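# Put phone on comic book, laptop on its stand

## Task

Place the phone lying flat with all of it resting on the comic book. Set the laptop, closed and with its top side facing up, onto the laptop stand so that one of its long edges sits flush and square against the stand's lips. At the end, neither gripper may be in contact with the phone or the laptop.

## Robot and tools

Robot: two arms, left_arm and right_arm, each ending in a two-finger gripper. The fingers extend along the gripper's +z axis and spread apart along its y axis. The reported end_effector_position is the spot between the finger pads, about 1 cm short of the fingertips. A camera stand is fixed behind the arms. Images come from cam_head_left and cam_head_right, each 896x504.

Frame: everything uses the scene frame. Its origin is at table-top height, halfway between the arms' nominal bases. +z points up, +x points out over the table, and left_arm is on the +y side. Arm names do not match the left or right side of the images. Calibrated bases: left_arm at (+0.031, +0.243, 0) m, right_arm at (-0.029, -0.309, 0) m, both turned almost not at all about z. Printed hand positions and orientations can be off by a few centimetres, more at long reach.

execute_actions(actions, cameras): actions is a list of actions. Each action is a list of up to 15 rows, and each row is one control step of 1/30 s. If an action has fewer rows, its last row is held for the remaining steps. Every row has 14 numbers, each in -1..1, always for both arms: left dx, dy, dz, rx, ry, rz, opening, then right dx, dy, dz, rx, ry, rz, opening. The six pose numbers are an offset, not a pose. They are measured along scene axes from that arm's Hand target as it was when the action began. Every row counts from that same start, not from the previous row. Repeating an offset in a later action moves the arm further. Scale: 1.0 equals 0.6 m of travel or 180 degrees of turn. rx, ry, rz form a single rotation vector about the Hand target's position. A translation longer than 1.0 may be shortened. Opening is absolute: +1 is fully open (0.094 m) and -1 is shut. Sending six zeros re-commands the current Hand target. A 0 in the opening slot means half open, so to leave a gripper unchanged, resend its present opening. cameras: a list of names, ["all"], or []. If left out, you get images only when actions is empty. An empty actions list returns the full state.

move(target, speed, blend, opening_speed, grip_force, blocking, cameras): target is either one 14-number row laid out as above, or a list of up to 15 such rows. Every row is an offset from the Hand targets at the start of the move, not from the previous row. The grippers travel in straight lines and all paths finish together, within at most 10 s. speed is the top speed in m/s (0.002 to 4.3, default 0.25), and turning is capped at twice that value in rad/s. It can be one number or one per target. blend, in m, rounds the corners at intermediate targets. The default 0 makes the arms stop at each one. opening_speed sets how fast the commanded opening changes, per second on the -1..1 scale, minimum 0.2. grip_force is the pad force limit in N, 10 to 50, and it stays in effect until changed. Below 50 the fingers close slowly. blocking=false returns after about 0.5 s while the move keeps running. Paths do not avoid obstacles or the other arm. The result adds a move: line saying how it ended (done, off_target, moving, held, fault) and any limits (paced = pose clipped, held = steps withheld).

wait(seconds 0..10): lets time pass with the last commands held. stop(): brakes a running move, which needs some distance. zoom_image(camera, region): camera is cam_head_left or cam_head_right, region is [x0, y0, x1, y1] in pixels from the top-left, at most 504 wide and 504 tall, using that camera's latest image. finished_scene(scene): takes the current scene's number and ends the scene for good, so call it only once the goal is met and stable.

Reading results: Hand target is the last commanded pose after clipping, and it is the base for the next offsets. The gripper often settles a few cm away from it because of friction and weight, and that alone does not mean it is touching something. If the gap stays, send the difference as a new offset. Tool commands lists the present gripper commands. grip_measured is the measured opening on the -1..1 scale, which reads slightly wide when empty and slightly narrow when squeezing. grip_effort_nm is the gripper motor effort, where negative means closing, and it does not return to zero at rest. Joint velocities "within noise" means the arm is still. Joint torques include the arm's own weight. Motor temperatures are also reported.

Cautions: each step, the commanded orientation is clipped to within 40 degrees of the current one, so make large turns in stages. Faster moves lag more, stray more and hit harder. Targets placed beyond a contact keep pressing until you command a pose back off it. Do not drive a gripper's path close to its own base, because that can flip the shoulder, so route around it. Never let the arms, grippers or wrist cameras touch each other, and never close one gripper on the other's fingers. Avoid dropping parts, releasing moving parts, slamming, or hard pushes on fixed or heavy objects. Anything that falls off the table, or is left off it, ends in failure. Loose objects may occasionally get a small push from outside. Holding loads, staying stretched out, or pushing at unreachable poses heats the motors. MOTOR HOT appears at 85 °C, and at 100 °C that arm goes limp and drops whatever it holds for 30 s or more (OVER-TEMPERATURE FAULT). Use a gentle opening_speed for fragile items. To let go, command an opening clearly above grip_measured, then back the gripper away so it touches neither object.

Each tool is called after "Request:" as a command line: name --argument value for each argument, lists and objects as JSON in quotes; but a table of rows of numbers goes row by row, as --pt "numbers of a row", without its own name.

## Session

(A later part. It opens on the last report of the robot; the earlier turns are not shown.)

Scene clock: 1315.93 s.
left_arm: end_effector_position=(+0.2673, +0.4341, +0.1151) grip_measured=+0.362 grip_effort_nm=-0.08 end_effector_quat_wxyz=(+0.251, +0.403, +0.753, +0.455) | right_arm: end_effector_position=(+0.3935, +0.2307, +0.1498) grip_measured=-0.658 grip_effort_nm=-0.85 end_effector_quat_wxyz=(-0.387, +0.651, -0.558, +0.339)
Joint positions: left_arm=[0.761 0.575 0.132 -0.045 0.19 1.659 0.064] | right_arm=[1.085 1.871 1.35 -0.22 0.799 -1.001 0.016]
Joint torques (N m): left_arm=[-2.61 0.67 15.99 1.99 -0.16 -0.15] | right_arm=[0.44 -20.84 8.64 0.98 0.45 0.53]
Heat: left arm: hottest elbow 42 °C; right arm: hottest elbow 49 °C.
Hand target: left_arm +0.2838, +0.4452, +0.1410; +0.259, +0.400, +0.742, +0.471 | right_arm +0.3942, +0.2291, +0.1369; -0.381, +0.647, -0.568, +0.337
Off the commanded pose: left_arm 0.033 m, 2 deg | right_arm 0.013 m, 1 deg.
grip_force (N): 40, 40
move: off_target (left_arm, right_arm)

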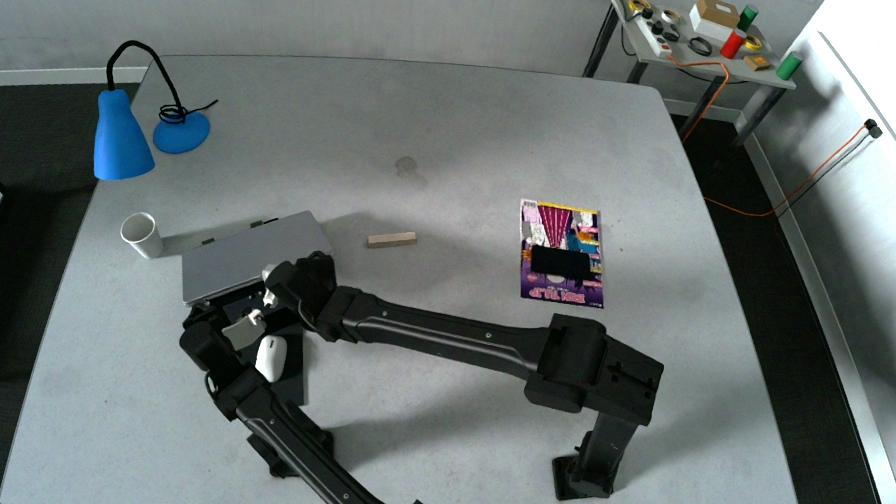

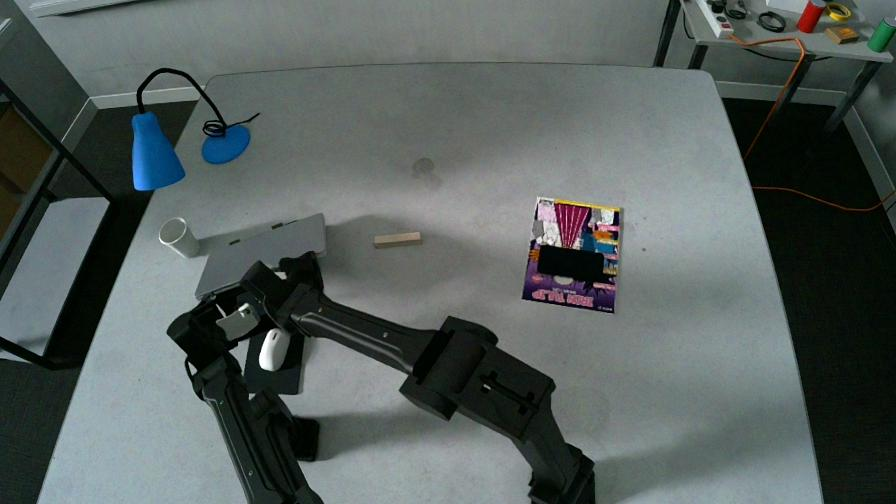

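Request:
move --pt "-0.01 -0.005 -0.1 0 0 0 0.36 0 0 0 0 0 0 -0.85" --speed 0.1 --cameras '["all"]'

Request:
zoom_image --camera "cam_head_left" --region '[150, 190, 350, 340]'

Request:
zoom_image --camera "cam_head_right" --region '[160, 195, 360, 345]'

Scene clock: 1329.77 s.
left_arm: end_effector_position=(+0.2824, +0.4490, +0.1007) grip_measured=+0.362 grip_effort_nm=-0.08 end_effector_quat_wxyz=(+0.262, +0.397, +0.729, +0.492) | right_arm: end_effector_position=(+0.3934, +0.2309, +0.1497) grip_measured=-0.661 grip_effort_nm=-0.85 end_effector_quat_wxyz=(-0.386, +0.653, -0.556, +0.339)
Joint positions: left_arm=[0.761 0.847 0.083 0.369 0.191 1.659 0.064] | right_arm=[1.085 1.871 1.35 -0.22 0.797 -1.006 0.016]
Joint torques (N m): left_arm=[-1.61 -0.62 7.01 1.81 0.07 -0.11] | right_arm=[0.38 -20.95 8.64 1.01 0.51 0.57]
Heat: left arm: hottest elbow 43 °C; right arm: hottest elbow 49 °C.
Hand target: left_arm +0.2778, +0.4422, +0.0810; +0.259, +0.400, +0.742, +0.471 | right_arm +0.3942, +0.2291, +0.1369; -0.381, +0.647, -0.568, +0.337
Off the commanded pose: left_arm 0.021 m, 3 deg | right_arm 0.013 m, 2 deg.
grip_force (N): 40, 40
move: off_target (left_arm, right_arm)

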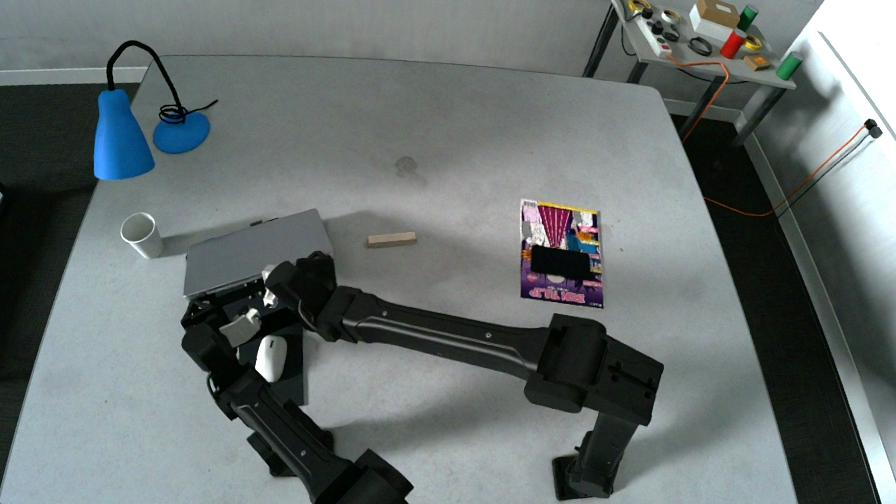

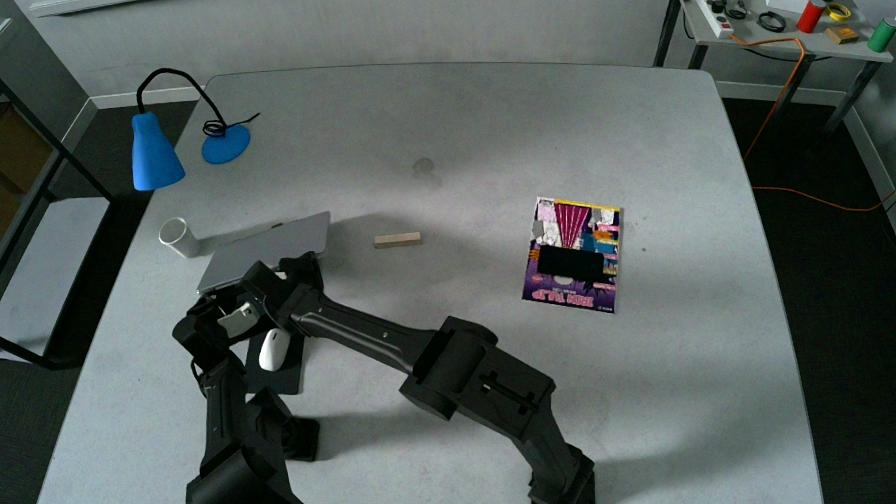

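Scaled by 2.520.

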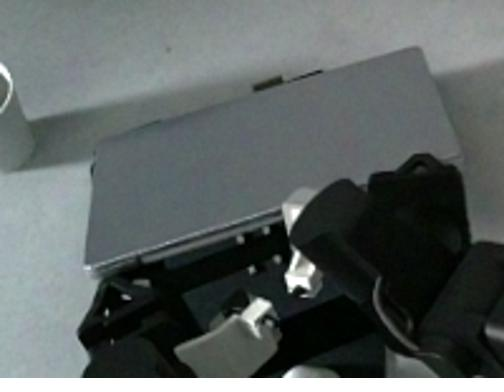

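Scaled by 2.520.

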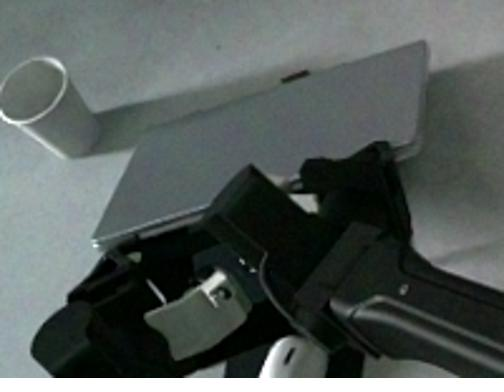

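Request:
zoom_image --camera "cam_head_left" --region '[165, 205, 285, 315]'

Request:
zoom_image --camera "cam_head_right" --region '[180, 200, 340, 310]'

Scaled by 4.200.

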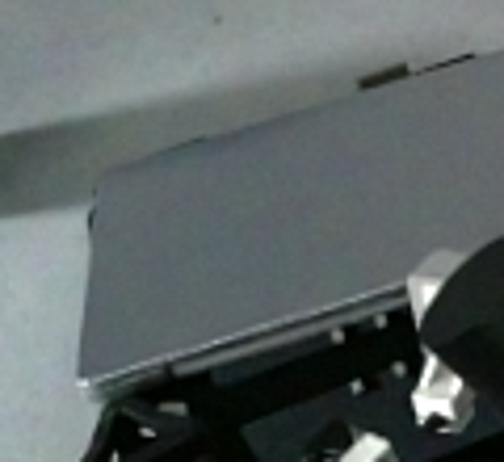

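Scaled by 3.150.

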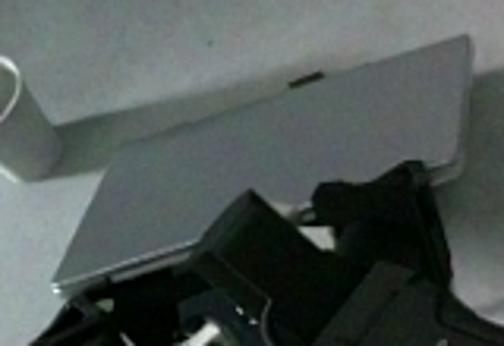

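Request:
move --pt "0 0 0.09 0 0 0 0.36 0 0 0 0 0 0 -0.85" --pt "-0.045 -0.025 0.09 0 0 0 0.36 0 0 0 0 0 0 -0.85" --speed 0.1 --cameras '["cam_head_left"]'

Request:
zoom_image --camera "cam_head_left" --region '[165, 200, 345, 330]'

Scene clock: 1353.73 s.
left_arm: end_effector_position=(+0.2515, +0.4224, +0.1233) grip_measured=+0.362 grip_effort_nm=-0.07 end_effector_quat_wxyz=(+0.262, +0.402, +0.747, +0.460) | right_arm: end_effector_position=(+0.3938, +0.2294, +0.1501) grip_measured=-0.661 grip_effort_nm=-0.86 end_effector_quat_wxyz=(-0.384, +0.652, -0.557, +0.343)
Joint positions: left_arm=[0.805 0.39 0.115 -0.196 0.245 1.67 0.064] | right_arm=[1.085 1.871 1.35 -0.223 0.806 -1.007 0.016]
Joint torques (N m): left_arm=[0.67 -1.2 12.85 1.51 0.21 0] | right_arm=[0.44 -20.89 8.61 1.03 0.22 0.58]
Heat: left arm: hottest elbow 42 °C; right arm: hottest elbow 49 °C.
Hand target: left_arm +0.2508, +0.4272, +0.1349; +0.259, +0.400, +0.742, +0.471 | right_arm +0.3942, +0.2291, +0.1370; -0.381, +0.647, -0.568, +0.337
Off the commanded pose: left_arm 0.013 m, 1 deg | right_arm 0.013 m, 2 deg.
grip_force (N): 40, 40
move: off_target (left_arm, right_arm)
Images, in order (width x height): cam_head_left 896x504.

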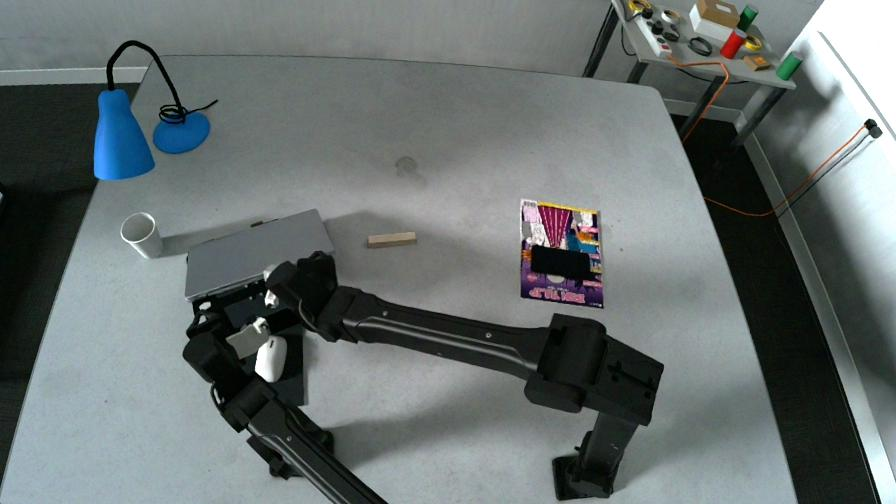

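Scaled by 2.800.

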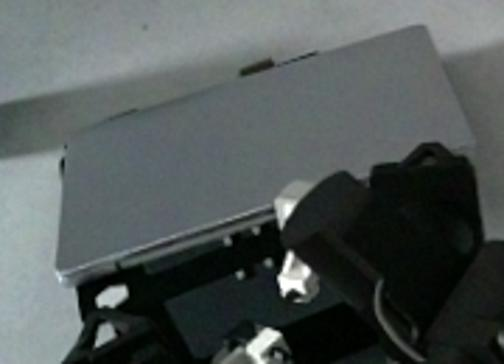

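Request:
execute_actions --actions '[]' --cameras '["cam_head_left"]'

Request:
zoom_image --camera "cam_head_left" --region '[165, 190, 365, 340]'

Scene clock: 1369.30 s.
left_arm: end_effector_position=(+0.2515, +0.4223, +0.1232) grip_measured=+0.362 grip_effort_nm=-0.08 end_effector_quat_wxyz=(+0.262, +0.402, +0.747, +0.460) | right_arm: end_effector_position=(+0.3938, +0.2294, +0.1501) grip_measured=-0.661 grip_effort_nm=-0.85 end_effector_quat_wxyz=(-0.384, +0.652, -0.557, +0.343)
Joint positions: left_arm=[0.805 0.39 0.115 -0.196 0.245 1.67 0.064] | right_arm=[1.085 1.871 1.35 -0.223 0.806 -1.007 0.016]
Joint velocities: within noise
Joint torques (N m): left_arm=[-0.38 -1.03 12.93 1.46 0.2 0] | right_arm=[0.44 -20.89 8.59 1.05 0.22 0.57]
Motor temperatures (°C): left_arm=[22 25 43 24 27 23 27] | right_arm=[26 46 49 25 24 24 28]
Heat: left arm: hottest elbow 43 °C; right arm: hottest elbow 49 °C.
Hand target: left_arm +0.2507, +0.4272, +0.1349; +0.259, +0.400, +0.742, +0.471 | right_arm +0.3942, +0.2291, +0.1370; -0.381, +0.647, -0.568, +0.337
Tool commands: left_gripper/opening=+0.36 right_gripper/opening=-0.85
Off the commanded pose: left_arm 0.013 m, 1 deg | right_arm 0.013 m, 2 deg.
grip_force (N): 40, 40
Images, in order (width x height): cam_head_left 896x504.

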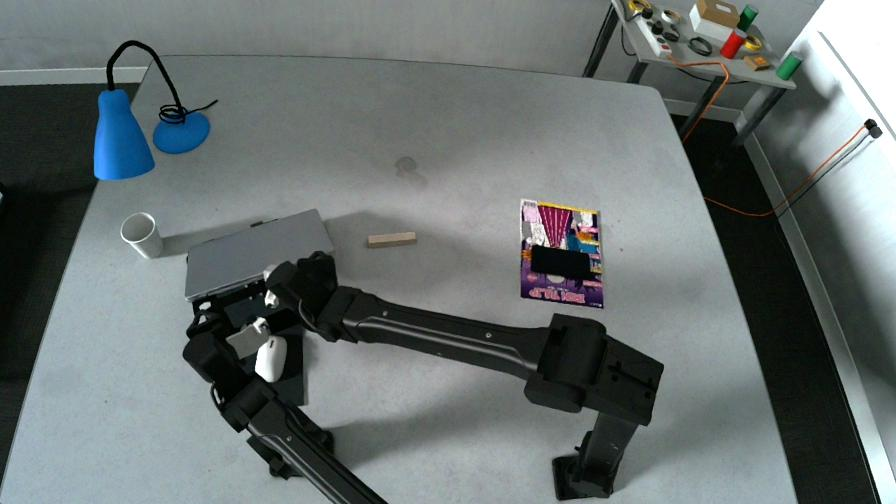

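Scaled by 2.520.

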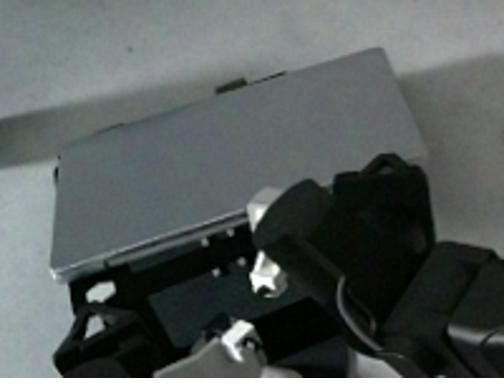

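Request:
zoom_image --camera "cam_head_left" --region '[180, 205, 290, 265]'

Scaled by 4.582.

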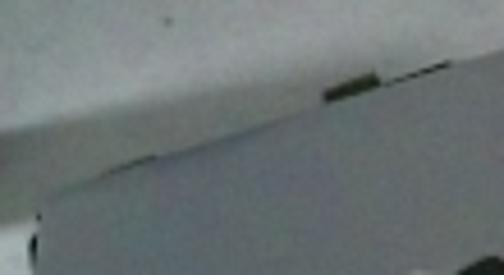

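Request:
move --pt "0 0 0 0 0 0 -0.6 0 0 0 0 0 0 -0.85" --pt "0.0675 0 -0.03 0 0 0 -0.6 0 0 0 0 0 0 -0.85" --pt "0.0675 0 0.06 0 0 0 -0.6 0 0 0 0 0 0 -0.85" --speed '[0.15,0.12,0.08]' --grip_force 40 --cameras '["cam_head_left"]'

Request:
zoom_image --camera "cam_head_left" --region '[175, 200, 335, 320]'

Scene clock: 1435.37 s.
left_arm: end_effector_position=(+0.2747, +0.4255, +0.1339) grip_measured=-0.598 grip_effort_nm=-0.09 end_effector_quat_wxyz=(+0.238, +0.399, +0.759, +0.455) | right_arm: end_effector_position=(+0.3937, +0.2291, +0.1499) grip_measured=-0.661 grip_effort_nm=-0.85 end_effector_quat_wxyz=(-0.383, +0.653, -0.555, +0.344)
Joint positions: left_arm=[0.657 0.514 0.182 -0.162 0.073 1.611 0.019] | right_arm=[1.085 1.871 1.35 -0.225 0.806 -1.011 0.016]
Joint torques (N m): left_arm=[-2.43 -1.9 17.01 1.1 0.45 -0.17] | right_arm=[0.5 -20.95 8.61 1.13 0.2 0.61]
Heat: left arm: hottest elbow 44 °C; right arm: hottest elbow 48 °C.
Hand target: left_arm +0.2913, +0.4272, +0.1711; +0.259, +0.400, +0.742, +0.471 | right_arm +0.3942, +0.2291, +0.1370; -0.381, +0.647, -0.568, +0.337
Off the commanded pose: left_arm 0.041 m, 4 deg | right_arm 0.013 m, 2 deg.
grip_force (N): 40, 40
move: off_target (left_arm, right_arm)
Images, in order (width x height): cam_head_left 896x504.

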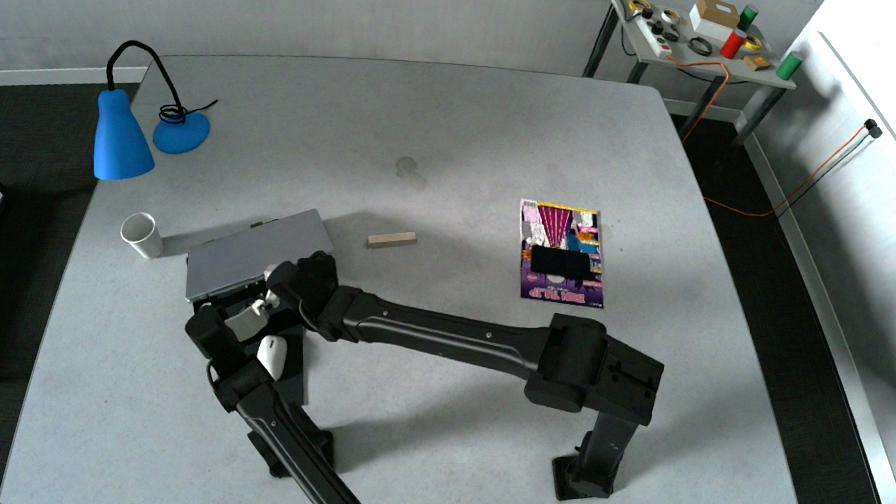

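Scaled by 3.150.

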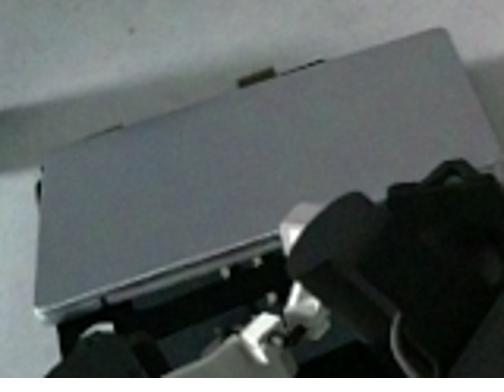

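Request:
move --pt "-0.0855 -0.0453 -0.0352 0 0 0 -0.6 0 0 0 0 0 0 -0.85" --pt "-0.0938 -0.0453 0.2148 -0.075 0.117 0 -0.6 0 0 0 0 0 0 -0.85" --pt "0.3478 0.1297 -0.002 -0.195 0.303 0 -0.9 0 0 0 0 0 0 -0.85" --speed '[0.1,0.3,0.3]' --blend '[0.01,0.04,0]' --cameras '[]'

Request:
execute_actions --actions '[]' --cameras '["cam_head_left"]'

Request:
zoom_image --camera "cam_head_left" --region '[130, 170, 340, 330]'

Scene clock: 1489.70 s.
left_arm: end_effector_position=(+0.4783, +0.5006, +0.1472) grip_measured=-0.898 grip_effort_nm=-0.08 end_effector_quat_wxyz=(-0.015, +0.473, +0.881, -0.020) | right_arm: end_effector_position=(+0.3935, +0.2291, +0.1492) grip_measured=-0.661 grip_effort_nm=-0.85 end_effector_quat_wxyz=(-0.382, +0.654, -0.555, +0.344)
Joint positions: left_arm=[0.494 1.758 1.506 -1.369 -0.004 1.509 0.005] | right_arm=[1.085 1.871 1.35 -0.226 0.805 -1.011 0.016]
Joint torques (N m): left_arm=[-1.67 -17.67 15.82 -0.08 0.18 -0.12] | right_arm=[0.44 -20.89 8.61 1.18 0.25 0.61]
Motor temperatures (°C): left_arm=[22 25 49 24 27 24 27] | right_arm=[26 46 48 25 24 24 28]
Heat: left arm: hottest elbow 49 °C; right arm: hottest elbow 48 °C.
Hand target: left_arm +0.5000, +0.5050, +0.1696; +0.000, +0.474, +0.880, +0.002 | right_arm +0.3942, +0.2291, +0.1370; -0.381, +0.647, -0.568, +0.337
Off the commanded pose: left_arm 0.032 m, 3 deg | right_arm 0.012 m, 2 deg.
grip_force (N): 40, 40
move: off_target (left_arm, right_arm); target 3's new opening was sent with left_arm's hand 0.032 m and 3 deg from that target
No camera images: "cameras" was empty.

Scene clock: 1489.70 s.
left_arm: end_effector_position=(+0.4783, +0.5006, +0.1472) grip_measured=-0.898 grip_effort_nm=-0.08 end_effector_quat_wxyz=(-0.015, +0.473, +0.881, -0.020) | right_arm: end_effector_position=(+0.3935, +0.2291, +0.1492) grip_measured=-0.661 grip_effort_nm=-0.85 end_effector_quat_wxyz=(-0.382, +0.654, -0.555, +0.344)
Joint positions: left_arm=[0.494 1.758 1.506 -1.369 -0.004 1.509 0.005] | right_arm=[1.085 1.871 1.35 -0.226 0.805 -1.011 0.016]
Joint velocities: within noise
Joint torques (N m): left_arm=[-1.67 -17.67 15.82 -0.08 0.18 -0.12] | right_arm=[0.44 -20.89 8.61 1.18 0.25 0.61]
Motor temperatures (°C): left_arm=[22 25 49 24 27 24 27] | right_arm=[26 46 48 25 24 24 28]
Heat: left arm: hottest elbow 49 °C; right arm: hottest elbow 48 °C.
Hand target: left_arm +0.5000, +0.5050, +0.1696; +0.000, +0.474, +0.880, +0.002 | right_arm +0.3942, +0.2291, +0.1370; -0.381, +0.647, -0.568, +0.337
Tool commands: left_gripper/opening=-0.9 right_gripper/opening=-0.85
Off the commanded pose: left_arm 0.032 m, 3 deg | right_arm 0.012 m, 2 deg.
grip_force (N): 40, 40
Images, in order (width x height): cam_head_left 896x504.

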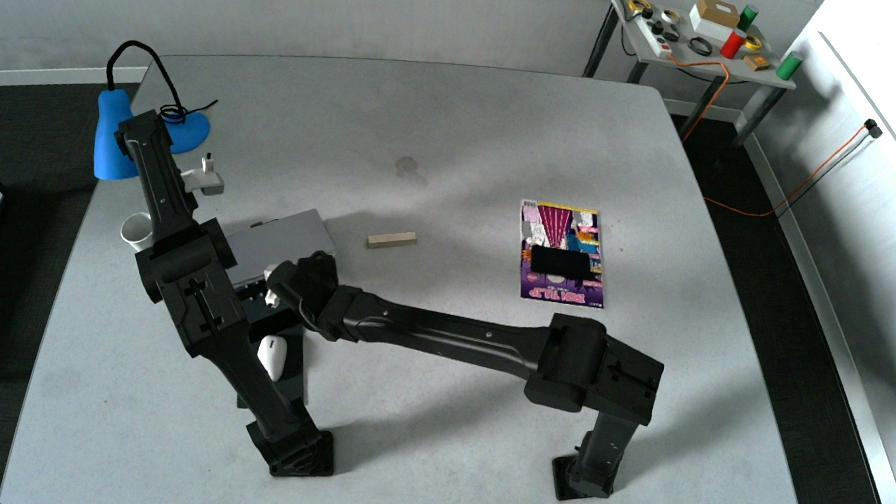

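Scaled by 2.400.

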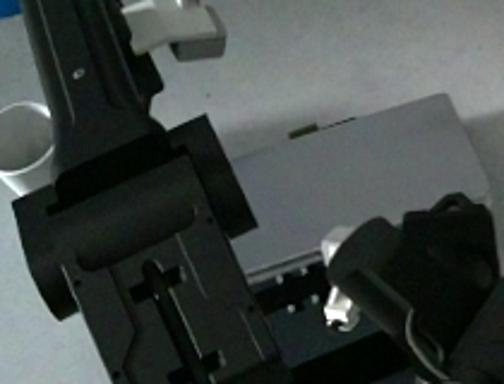

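Request:
move --target '[0,0,-0.155,0,0,0,-0.9,0,0,0,0,0,0,-0.85]' --speed 0.12 --cameras '["cam_head_right"]'

Request:
zoom_image --camera "cam_head_right" --region '[60, 150, 260, 300]'

Scene clock: 1499.53 s.
left_arm: end_effector_position=(+0.4959, +0.5107, +0.0796) grip_measured=-0.898 grip_effort_nm=-0.08 end_effector_quat_wxyz=(-0.002, +0.473, +0.881, +0.000) | right_arm: end_effector_position=(+0.3935, +0.2291, +0.1492) grip_measured=-0.661 grip_effort_nm=-0.86 end_effector_quat_wxyz=(-0.382, +0.654, -0.555, +0.344)
Joint positions: left_arm=[0.494 1.835 1.429 -1.166 -0.004 1.509 0.005] | right_arm=[1.085 1.871 1.35 -0.226 0.805 -1.011 0.016]
Joint torques (N m): left_arm=[-1.85 -18.9 8.69 0.59 0.08 -0.08] | right_arm=[0.44 -20.95 8.62 1.18 0.25 0.61]
Heat: left arm: hottest elbow 48 °C; right arm: hottest elbow 48 °C.
Hand target: left_arm +0.5000, +0.5051, +0.0766; +0.000, +0.475, +0.880, +0.002 | right_arm +0.3942, +0.2291, +0.1370; -0.381, +0.647, -0.568, +0.337
Off the commanded pose: left_arm 0.008 m, 0 deg | right_arm 0.012 m, 2 deg.
grip_force (N): 40, 40
move: off_target (right_arm)
Images, in order (width x height): cam_head_right 896x504.

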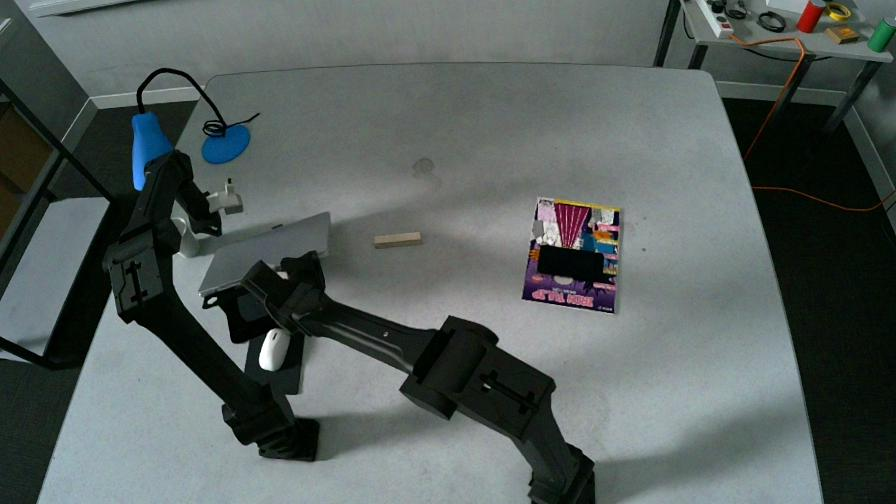

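Scaled by 2.520.

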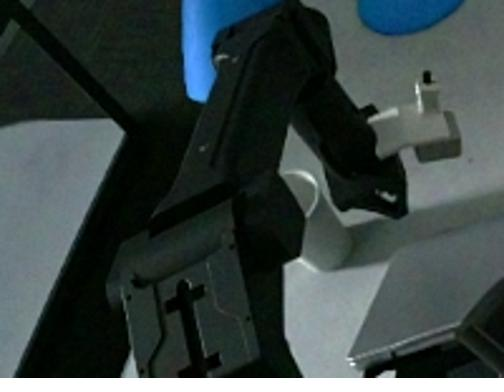

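Request:
move --pt "0 0 -0.03 0 0 0 -0.9 0 0 0 0 0 0 -0.85" --pt "-0.0725 -0.0417 -0.03 0 0 0 -0.9 0 0 0 0 0 0 -0.85" --speed '[0.08,0.06]' --cameras '["cam_head_right"]'

Request:
zoom_image --camera "cam_head_right" --region '[175, 195, 335, 315]'

Scene clock: 1516.70 s.
left_arm: end_effector_position=(+0.4605, +0.4904, +0.0594) grip_measured=-0.898 grip_effort_nm=-0.06 end_effector_quat_wxyz=(+0.001, +0.473, +0.881, +0.006) | right_arm: end_effector_position=(+0.3935, +0.2291, +0.1492) grip_measured=-0.661 grip_effort_nm=-0.85 end_effector_quat_wxyz=(-0.382, +0.654, -0.555, +0.344)
Joint positions: left_arm=[0.494 1.755 1.256 -1.061 -0.004 1.508 0.005] | right_arm=[1.085 1.871 1.35 -0.226 0.805 -1.011 0.016]
Joint torques (N m): left_arm=[-2.78 -18.55 6.76 0.23 0.07 -0.08] | right_arm=[0.44 -21.01 8.61 1.2 0.24 0.62]
Heat: left arm: hottest elbow 46 °C; right arm: hottest elbow 48 °C.
Hand target: left_arm +0.4565, +0.4801, +0.0588; +0.000, +0.474, +0.880, +0.002 | right_arm +0.3942, +0.2291, +0.1370; -0.381, +0.647, -0.568, +0.337
Off the commanded pose: left_arm 0.011 m, 0 deg | right_arm 0.012 m, 2 deg.
grip_force (N): 40, 40
move: off_target (left_arm, right_arm)
Images, in order (width x height): cam_head_right 896x504.

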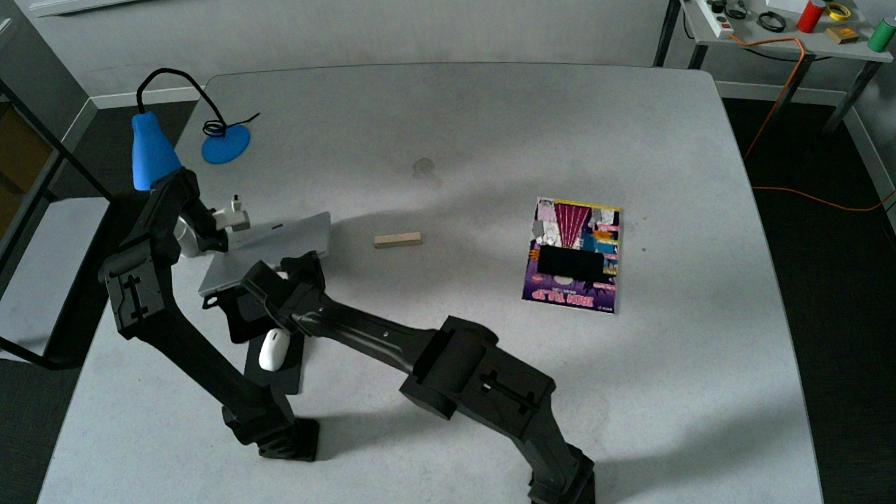

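Scaled by 3.150.

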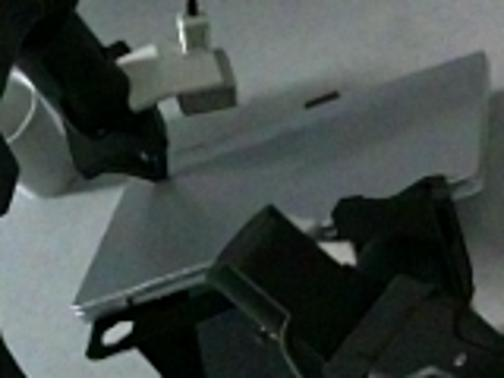

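Request:
zoom_image --camera "cam_head_right" --region '[210, 215, 300, 265]'

Scaled by 5.600.

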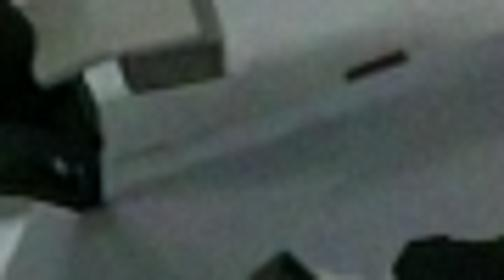

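Request:
move --pt "0.05 0.029 0 0 0 0 -0.9 0 0 0 0 0 0 -0.85" --pt "0.05 0.029 0.317 0 0 0 -0.9 0 0 0 0 0 0 -0.85" --pt "-0.3858 -0.1002 0.402 0.12 -0.187 0 -0.9 0 0 0 0 0 0 -0.85" --pt "-0.344 -0.081 0.1603 0.195 -0.303 0 -0.9 0 0 0 0 0 0 -0.85" --speed '[0.08,0.2,0.3,0.15]' --blend '[0.005,0.03,0.03,0]' --cameras '["cam_head_left"]'

Request:
zoom_image --camera "cam_head_left" --region '[175, 200, 335, 320]'

Scene clock: 1548.73 s.
left_arm: end_effector_position=(+0.2511, +0.4285, +0.1584) grip_measured=-0.898 grip_effort_nm=-0.06 end_effector_quat_wxyz=(+0.258, +0.407, +0.739, +0.470) | right_arm: end_effector_position=(+0.3935, +0.2291, +0.1492) grip_measured=-0.661 grip_effort_nm=-0.85 end_effector_quat_wxyz=(-0.382, +0.654, -0.555, +0.344)
Joint positions: left_arm=[0.835 0.355 0.195 -0.297 0.269 1.702 0.005] | right_arm=[1.085 1.871 1.35 -0.226 0.805 -1.011 0.016]
Joint torques (N m): left_arm=[-0.56 0.67 10.55 2.4 0.14 -0.16] | right_arm=[0.44 -20.95 8.59 1.17 0.24 0.62]
Motor temperatures (°C): left_arm=[22 28 44 24 27 23 27] | right_arm=[26 47 48 25 24 24 28]
Heat: left arm: hottest elbow 44 °C; right arm: hottest elbow 48 °C.
Hand target: left_arm +0.2501, +0.4314, +0.1548; +0.259, +0.400, +0.743, +0.471 | right_arm +0.3942, +0.2291, +0.1370; -0.381, +0.647, -0.568, +0.337
Off the commanded pose: left_arm 0.005 m, 1 deg | right_arm 0.012 m, 2 deg.
grip_force (N): 40, 40
move: off_target (right_arm)
Images, in order (width x height): cam_head_left 896x504.

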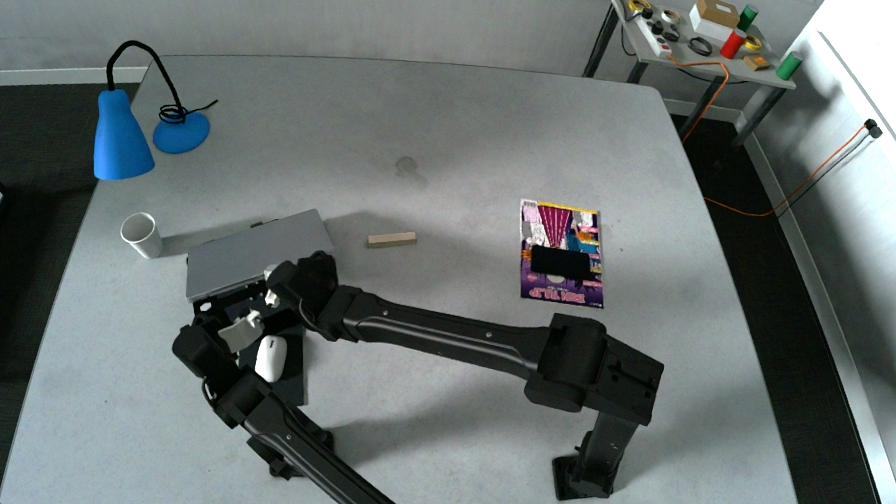

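Scaled by 3.150.

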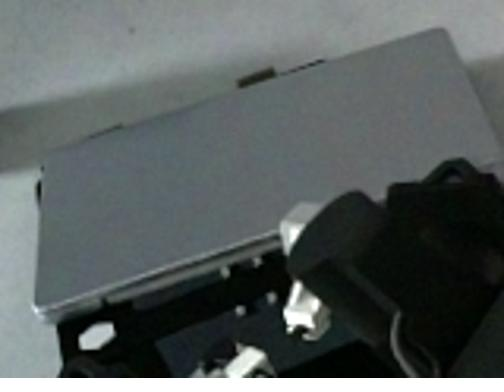

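Request:
move --target '[0,0,0,0,0,0,-0.9,0.0363,0.0208,-0.01,0,0,0,-0.85]' --speed 0.05 --cameras '["cam_head_left"]'

Request:
zoom_image --camera "cam_head_left" --region '[180, 205, 290, 265]'

Scene clock: 1572.20 s.
left_arm: end_effector_position=(+0.2512, +0.4286, +0.1585) grip_measured=-0.898 grip_effort_nm=-0.06 end_effector_quat_wxyz=(+0.258, +0.407, +0.739, +0.470) | right_arm: end_effector_position=(+0.3997, +0.2269, +0.1453) grip_measured=-0.661 grip_effort_nm=-0.85 end_effector_quat_wxyz=(-0.377, +0.656, -0.555, +0.347)
Joint positions: left_arm=[0.835 0.355 0.195 -0.296 0.269 1.701 0.005] | right_arm=[1.075 1.881 1.355 -0.226 0.802 -1.021 0.016]
Joint torques (N m): left_arm=[-0.09 0.56 10.41 2.51 0.15 -0.12] | right_arm=[-0.38 -17.55 12.48 1.43 -0.19 0.48]
Heat: left arm: hottest elbow 44 °C; right arm: hottest elbow 48 °C.
Hand target: left_arm +0.2501, +0.4314, +0.1548; +0.259, +0.400, +0.742, +0.471 | right_arm +0.4159, +0.2415, +0.1310; -0.381, +0.647, -0.568, +0.337
Off the commanded pose: left_arm 0.005 m, 1 deg | right_arm 0.026 m, 2 deg.
grip_force (N): 40, 40
move: off_target (right_arm)
Images, in order (width x height): cam_head_left 896x504.

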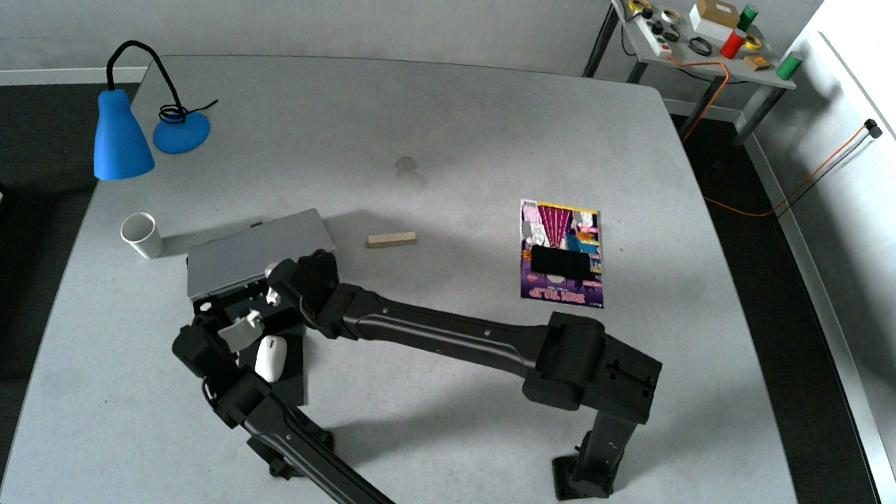

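Scaled by 4.582.

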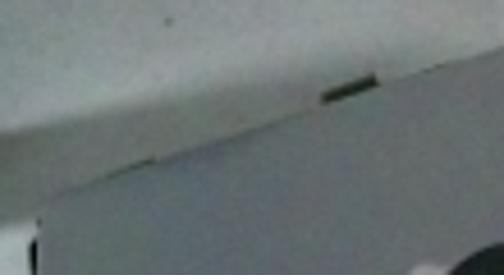

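Request:
move --target '[0,0,0,0,0,0,-0.9,0.045,0.012,-0.01,0,0,0,-0.85]' --speed 0.05 --cameras '["cam_head_left"]'

Request:
zoom_image --camera "cam_head_left" --region '[180, 205, 290, 265]'

Scene clock: 1579.87 s.
left_arm: end_effector_position=(+0.2512, +0.4286, +0.1585) grip_measured=-0.898 grip_effort_nm=-0.06 end_effector_quat_wxyz=(+0.258, +0.407, +0.739, +0.470) | right_arm: end_effector_position=(+0.4155, +0.2312, +0.1422) grip_measured=-0.662 grip_effort_nm=-0.85 end_effector_quat_wxyz=(-0.374, +0.661, -0.551, +0.346)
Joint positions: left_arm=[0.835 0.355 0.195 -0.296 0.269 1.701 0.005] | right_arm=[1.054 1.908 1.391 -0.226 0.779 -1.048 0.016]
Joint torques (N m): left_arm=[-0.44 0.44 10.88 2.47 0.16 -0.14] | right_arm=[-1.14 -16.56 13.85 1.89 -0.24 0.47]
Heat: left arm: hottest elbow 44 °C; right arm: hottest elbow 50 °C.
Hand target: left_arm +0.2501, +0.4314, +0.1548; +0.259, +0.400, +0.742, +0.471 | right_arm +0.4430, +0.2487, +0.1250; -0.381, +0.647, -0.568, +0.337
Off the commanded pose: left_arm 0.005 m, 1 deg | right_arm 0.037 m, 3 deg.
grip_force (N): 40, 40
move: off_target (right_arm)
Images, in order (width x height): cam_head_left 896x504.

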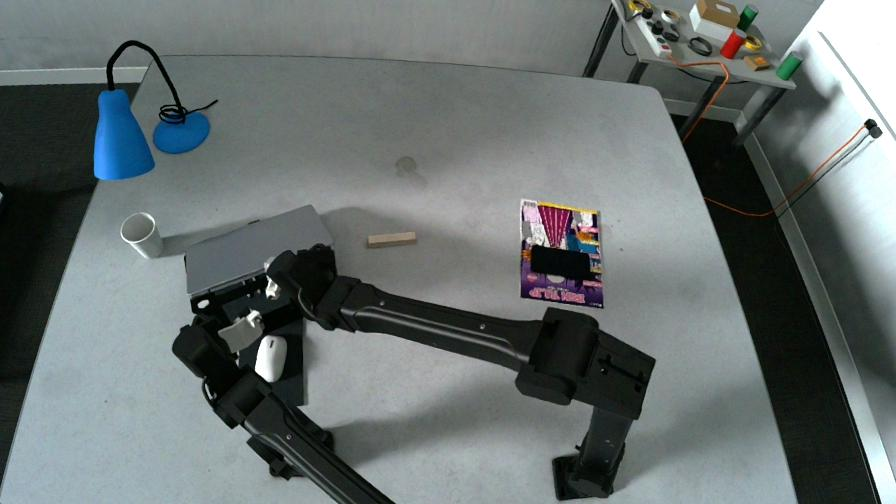

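Scaled by 4.582.

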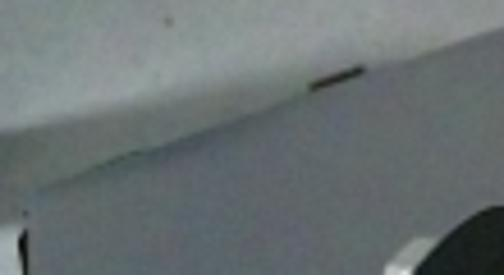

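Request:
move --pt "0 0 0 0 0 0 -0.9 -0.0183 -0.0145 0.0717 0 0 0 -0.85" --pt "0 0 0 0 0 0 -0.9 -0.01 -0.0145 0.0717 0 0 0 -0.85" --pt "0 0 0 0 0 0 -0.9 -0.01 -0.0145 0.0 0 0 0 -0.85" --speed '[0.05,0.05,0.05]' --cameras '["cam_head_left"]'

Request:
zoom_image --camera "cam_head_left" --region '[175, 200, 295, 265]'

Scene clock: 1596.27 s.
left_arm: end_effector_position=(+0.2512, +0.4286, +0.1585) grip_measured=-0.898 grip_effort_nm=-0.06 end_effector_quat_wxyz=(+0.258, +0.407, +0.739, +0.470) | right_arm: end_effector_position=(+0.4184, +0.2347, +0.1448) grip_measured=-0.666 grip_effort_nm=-0.86 end_effector_quat_wxyz=(-0.372, +0.664, -0.550, +0.344)
Joint positions: left_arm=[0.835 0.355 0.195 -0.296 0.269 1.701 0.005] | right_arm=[1.051 1.914 1.411 -0.244 0.773 -1.051 0.016]
Joint torques (N m): left_arm=[-0.26 0.73 10.69 2.5 0.11 -0.17] | right_arm=[-0.85 -18.96 10.32 2.85 0 0.52]
Heat: left arm: hottest elbow 44 °C; right arm: hottest elbow 52 °C.
Hand target: left_arm +0.2501, +0.4314, +0.1548; +0.259, +0.400, +0.742, +0.471 | right_arm +0.4370, +0.2401, +0.1251; -0.381, +0.647, -0.568, +0.337
Off the commanded pose: left_arm 0.005 m, 1 deg | right_arm 0.028 m, 3 deg.
grip_force (N): 40, 40
move: off_target (right_arm)
Images, in order (width x height): cam_head_left 896x504.

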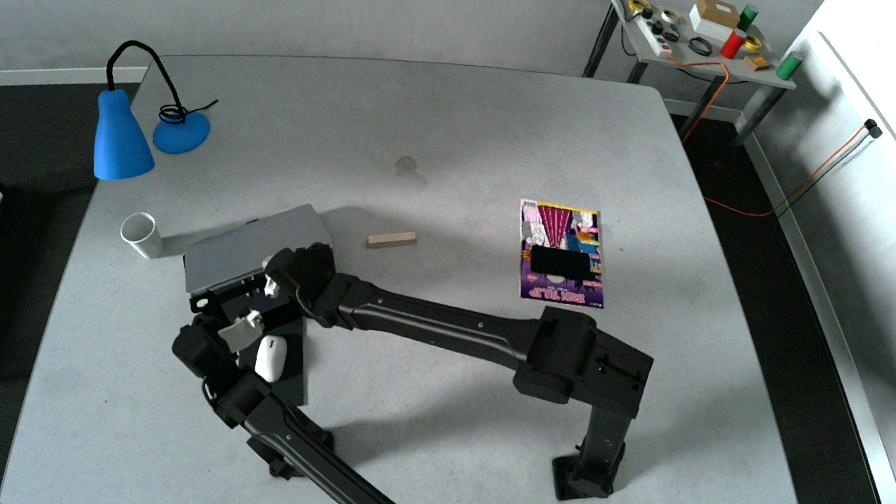

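Scaled by 4.200.

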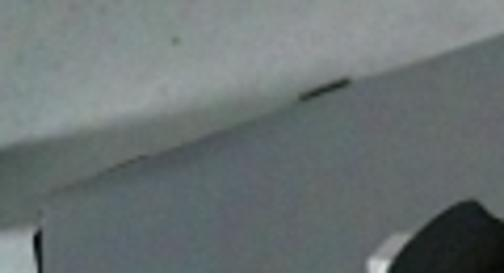

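Request:
move --pt "0 0 0 0 0 0 -0.9 -0.0258 -0.006 0.0167 0 0 0 -0.85" --pt "0 0 0 0 0 0 -0.9 -0.0258 -0.006 0.0167 0 0 0 0.4" --pt "0 0 0 0 0 0 -0.9 -0.0258 -0.006 0.05 0 0 0 0.4" --speed '[0.04,0.04,0.05]' --opening_speed 0.5 --cameras '[]'

Scene clock: 1622.83 s.
left_arm: end_effector_position=(+0.2512, +0.4286, +0.1585) grip_measured=-0.898 grip_effort_nm=-0.06 end_effector_quat_wxyz=(+0.258, +0.407, +0.739, +0.470) | right_arm: end_effector_position=(+0.4177, +0.2332, +0.1437) grip_measured=+0.399 grip_effort_nm=0.07 end_effector_quat_wxyz=(-0.374, +0.655, -0.563, +0.338)
Joint positions: left_arm=[0.835 0.355 0.195 -0.296 0.269 1.701 0.005] | right_arm=[1.051 1.914 1.411 -0.255 0.774 -1.011 0.066]
Joint torques (N m): left_arm=[-0.38 0.91 10.51 2.29 0.17 -0.18] | right_arm=[0.38 -23.53 10.21 0.98 0.45 0.34]
Heat: left arm: hottest elbow 44 °C; right arm: hottest elbow 52 °C.
Hand target: left_arm +0.2501, +0.4314, +0.1548; +0.259, +0.400, +0.742, +0.471 | right_arm +0.4217, +0.2364, +0.1550; -0.381, +0.647, -0.568, +0.337
Off the commanded pose: left_arm 0.005 m, 1 deg | right_arm 0.012 m, 1 deg.
grip_force (N): 40, 40
move: off_target (right_arm); target 2's new opening was sent with right_arm's hand 0.011 m and 3 deg from that target
No camera images: "cameras" was empty.

Request:
move --pt "0 0 0 0 0 0 -0.9 -0.13 -0.016 0.075 0 0 0 0.4" --pt "0 0 0 0 0 0 -0.9 -0.3 -0.18 0.3 0 0 0 0.4" --speed '[0.06,0.25]' --blend '[0.01,0]' --cameras '["cam_head_left"]'

Request:
zoom_image --camera "cam_head_left" --region '[170, 195, 350, 330]'

Scene clock: 1631.57 s.
left_arm: end_effector_position=(+0.2513, +0.4286, +0.1587) grip_measured=-0.898 grip_effort_nm=-0.06 end_effector_quat_wxyz=(+0.259, +0.406, +0.739, +0.470) | right_arm: end_effector_position=(+0.2467, +0.1284, +0.3448) grip_measured=+0.399 grip_effort_nm=0.07 end_effector_quat_wxyz=(-0.389, +0.640, -0.572, +0.334)
Joint positions: left_arm=[0.835 0.355 0.195 -0.296 0.27 1.699 0.005] | right_arm=[1.279 1.363 1.287 -0.849 0.936 -0.734 0.066]
Joint torques (N m): left_arm=[-0.73 0.85 10.65 2.4 0.13 -0.15] | right_arm=[1.26 -13.74 8.79 0.64 0.48 0.26]
Heat: left arm: hottest elbow 44 °C; right arm: hottest elbow 52 °C.
Hand target: left_arm +0.2501, +0.4314, +0.1548; +0.259, +0.400, +0.743, +0.471 | right_arm +0.2416, +0.1284, +0.3350; -0.381, +0.647, -0.568, +0.337
Off the commanded pose: left_arm 0.005 m, 1 deg | right_arm 0.011 m, 1 deg.
grip_force (N): 40, 40
move: off_target (right_arm)
Images, in order (width x height): cam_head_left 896x504.

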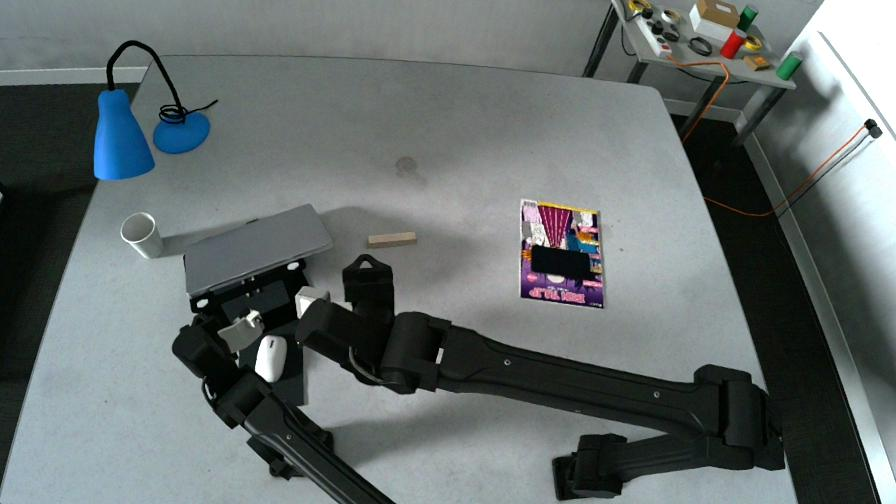

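Scaled by 2.800.

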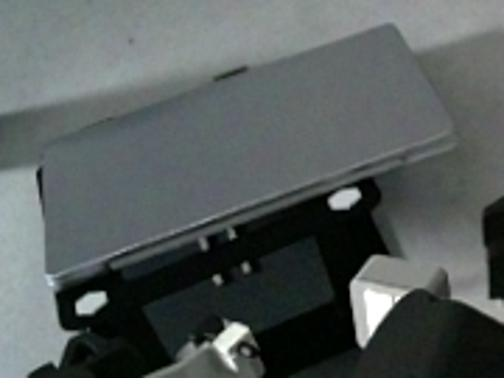

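Request:
move --pt "0 0 0 0 0 0 -0.9 0.164 0.1627 -0.2333 0 0 0 0.4" --pt "0 0 0 0 0 0 -0.9 0.3002 0.18 -0.33 0 0 0 0.4" --pt "0 0 0 0 0 0 -0.9 0.3002 0.18 -0.33 0 0 0 -0.85" --speed '[0.25,0.1,0.1]' --blend '[0.02,0,0]' --opening_speed 0.6 --cameras '[]'

Scene clock: 1662.47 s.
left_arm: end_effector_position=(+0.2513, +0.4286, +0.1587) grip_measured=-0.898 grip_effort_nm=-0.06 end_effector_quat_wxyz=(+0.259, +0.406, +0.739, +0.470) | right_arm: end_effector_position=(+0.3990, +0.2192, +0.1322) grip_measured=-0.849 grip_effort_nm=-0.08 end_effector_quat_wxyz=(-0.366, +0.661, -0.562, +0.337)
Joint positions: left_arm=[0.835 0.355 0.195 -0.296 0.27 1.699 0.005] | right_arm=[1.066 1.882 1.338 -0.245 0.778 -0.995 0.007]
Joint torques (N m): left_arm=[-0.85 1.03 10.65 2.29 0.13 -0.1] | right_arm=[-0.67 -18.61 13.37 1.95 0.31 0.16]
Heat: left arm: hottest elbow 43 °C; right arm: hottest elbow 51 °C.
Hand target: left_arm +0.2501, +0.4314, +0.1548; +0.259, +0.400, +0.743, +0.471 | right_arm +0.4217, +0.2364, +0.1369; -0.381, +0.647, -0.568, +0.337
Off the commanded pose: left_arm 0.005 m, 1 deg | right_arm 0.029 m, 2 deg.
grip_force (N): 40, 40
move: off_target (right_arm); target 3's new opening was sent with right_arm's hand 0.029 m and 2 deg from that target
No camera images: "cameras" was empty.

Request:
wait --seconds 0 --cameras '["cam_head_left"]'

Request:
zoom_image --camera "cam_head_left" --region '[170, 195, 350, 330]'

Scene clock: 1666.40 s.
left_arm: end_effector_position=(+0.2513, +0.4286, +0.1587) grip_measured=-0.898 grip_effort_nm=-0.06 end_effector_quat_wxyz=(+0.259, +0.406, +0.739, +0.470) | right_arm: end_effector_position=(+0.3990, +0.2192, +0.1322) grip_measured=-0.849 grip_effort_nm=-0.08 end_effector_quat_wxyz=(-0.366, +0.661, -0.562, +0.337)
Joint positions: left_arm=[0.835 0.355 0.195 -0.296 0.27 1.699 0.005] | right_arm=[1.066 1.882 1.338 -0.245 0.778 -0.995 0.007]
Joint torques (N m): left_arm=[-0.56 0.5 10.54 2.32 0.13 -0.15] | right_arm=[-0.67 -18.67 13.37 1.96 0.31 0.16]
Heat: left arm: hottest elbow 43 °C; right arm: hottest elbow 52 °C.
Hand target: left_arm +0.2501, +0.4314, +0.1548; +0.259, +0.400, +0.743, +0.471 | right_arm +0.4217, +0.2364, +0.1369; -0.381, +0.647, -0.568, +0.337
Tool commands: left_gripper/opening=-0.9 right_gripper/opening=-0.85
Off the commanded pose: left_arm 0.005 m, 1 deg | right_arm 0.029 m, 2 deg.
grip_force (N): 40, 40
Images, in order (width x height): cam_head_left 896x504.

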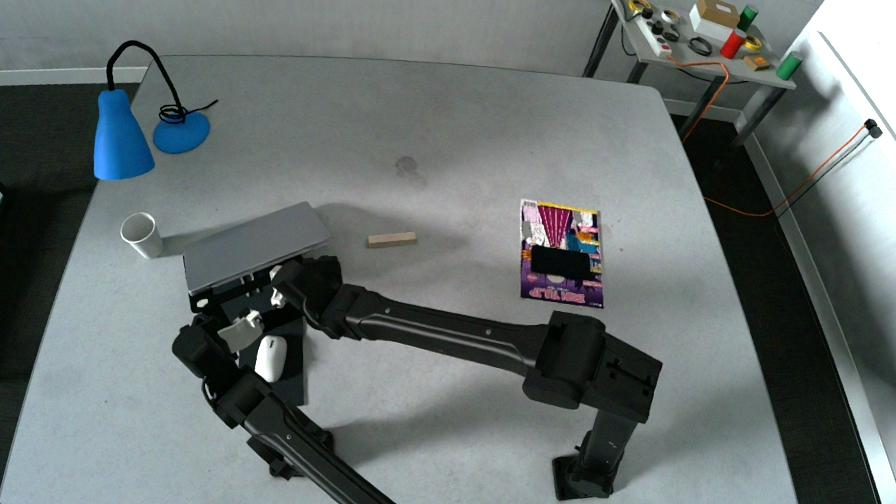

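Scaled by 2.800.

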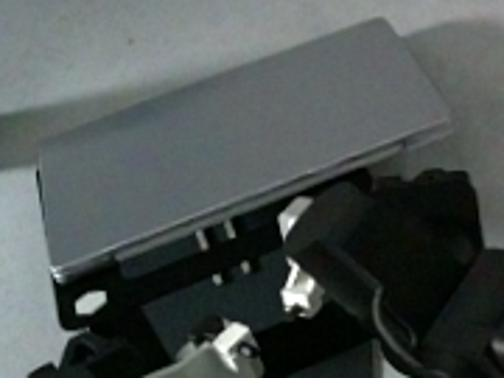

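Request:
zoom_image --camera "cam_head_left" --region '[180, 200, 290, 260]'

Scaled by 4.582.

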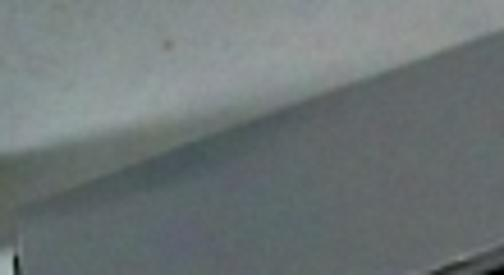

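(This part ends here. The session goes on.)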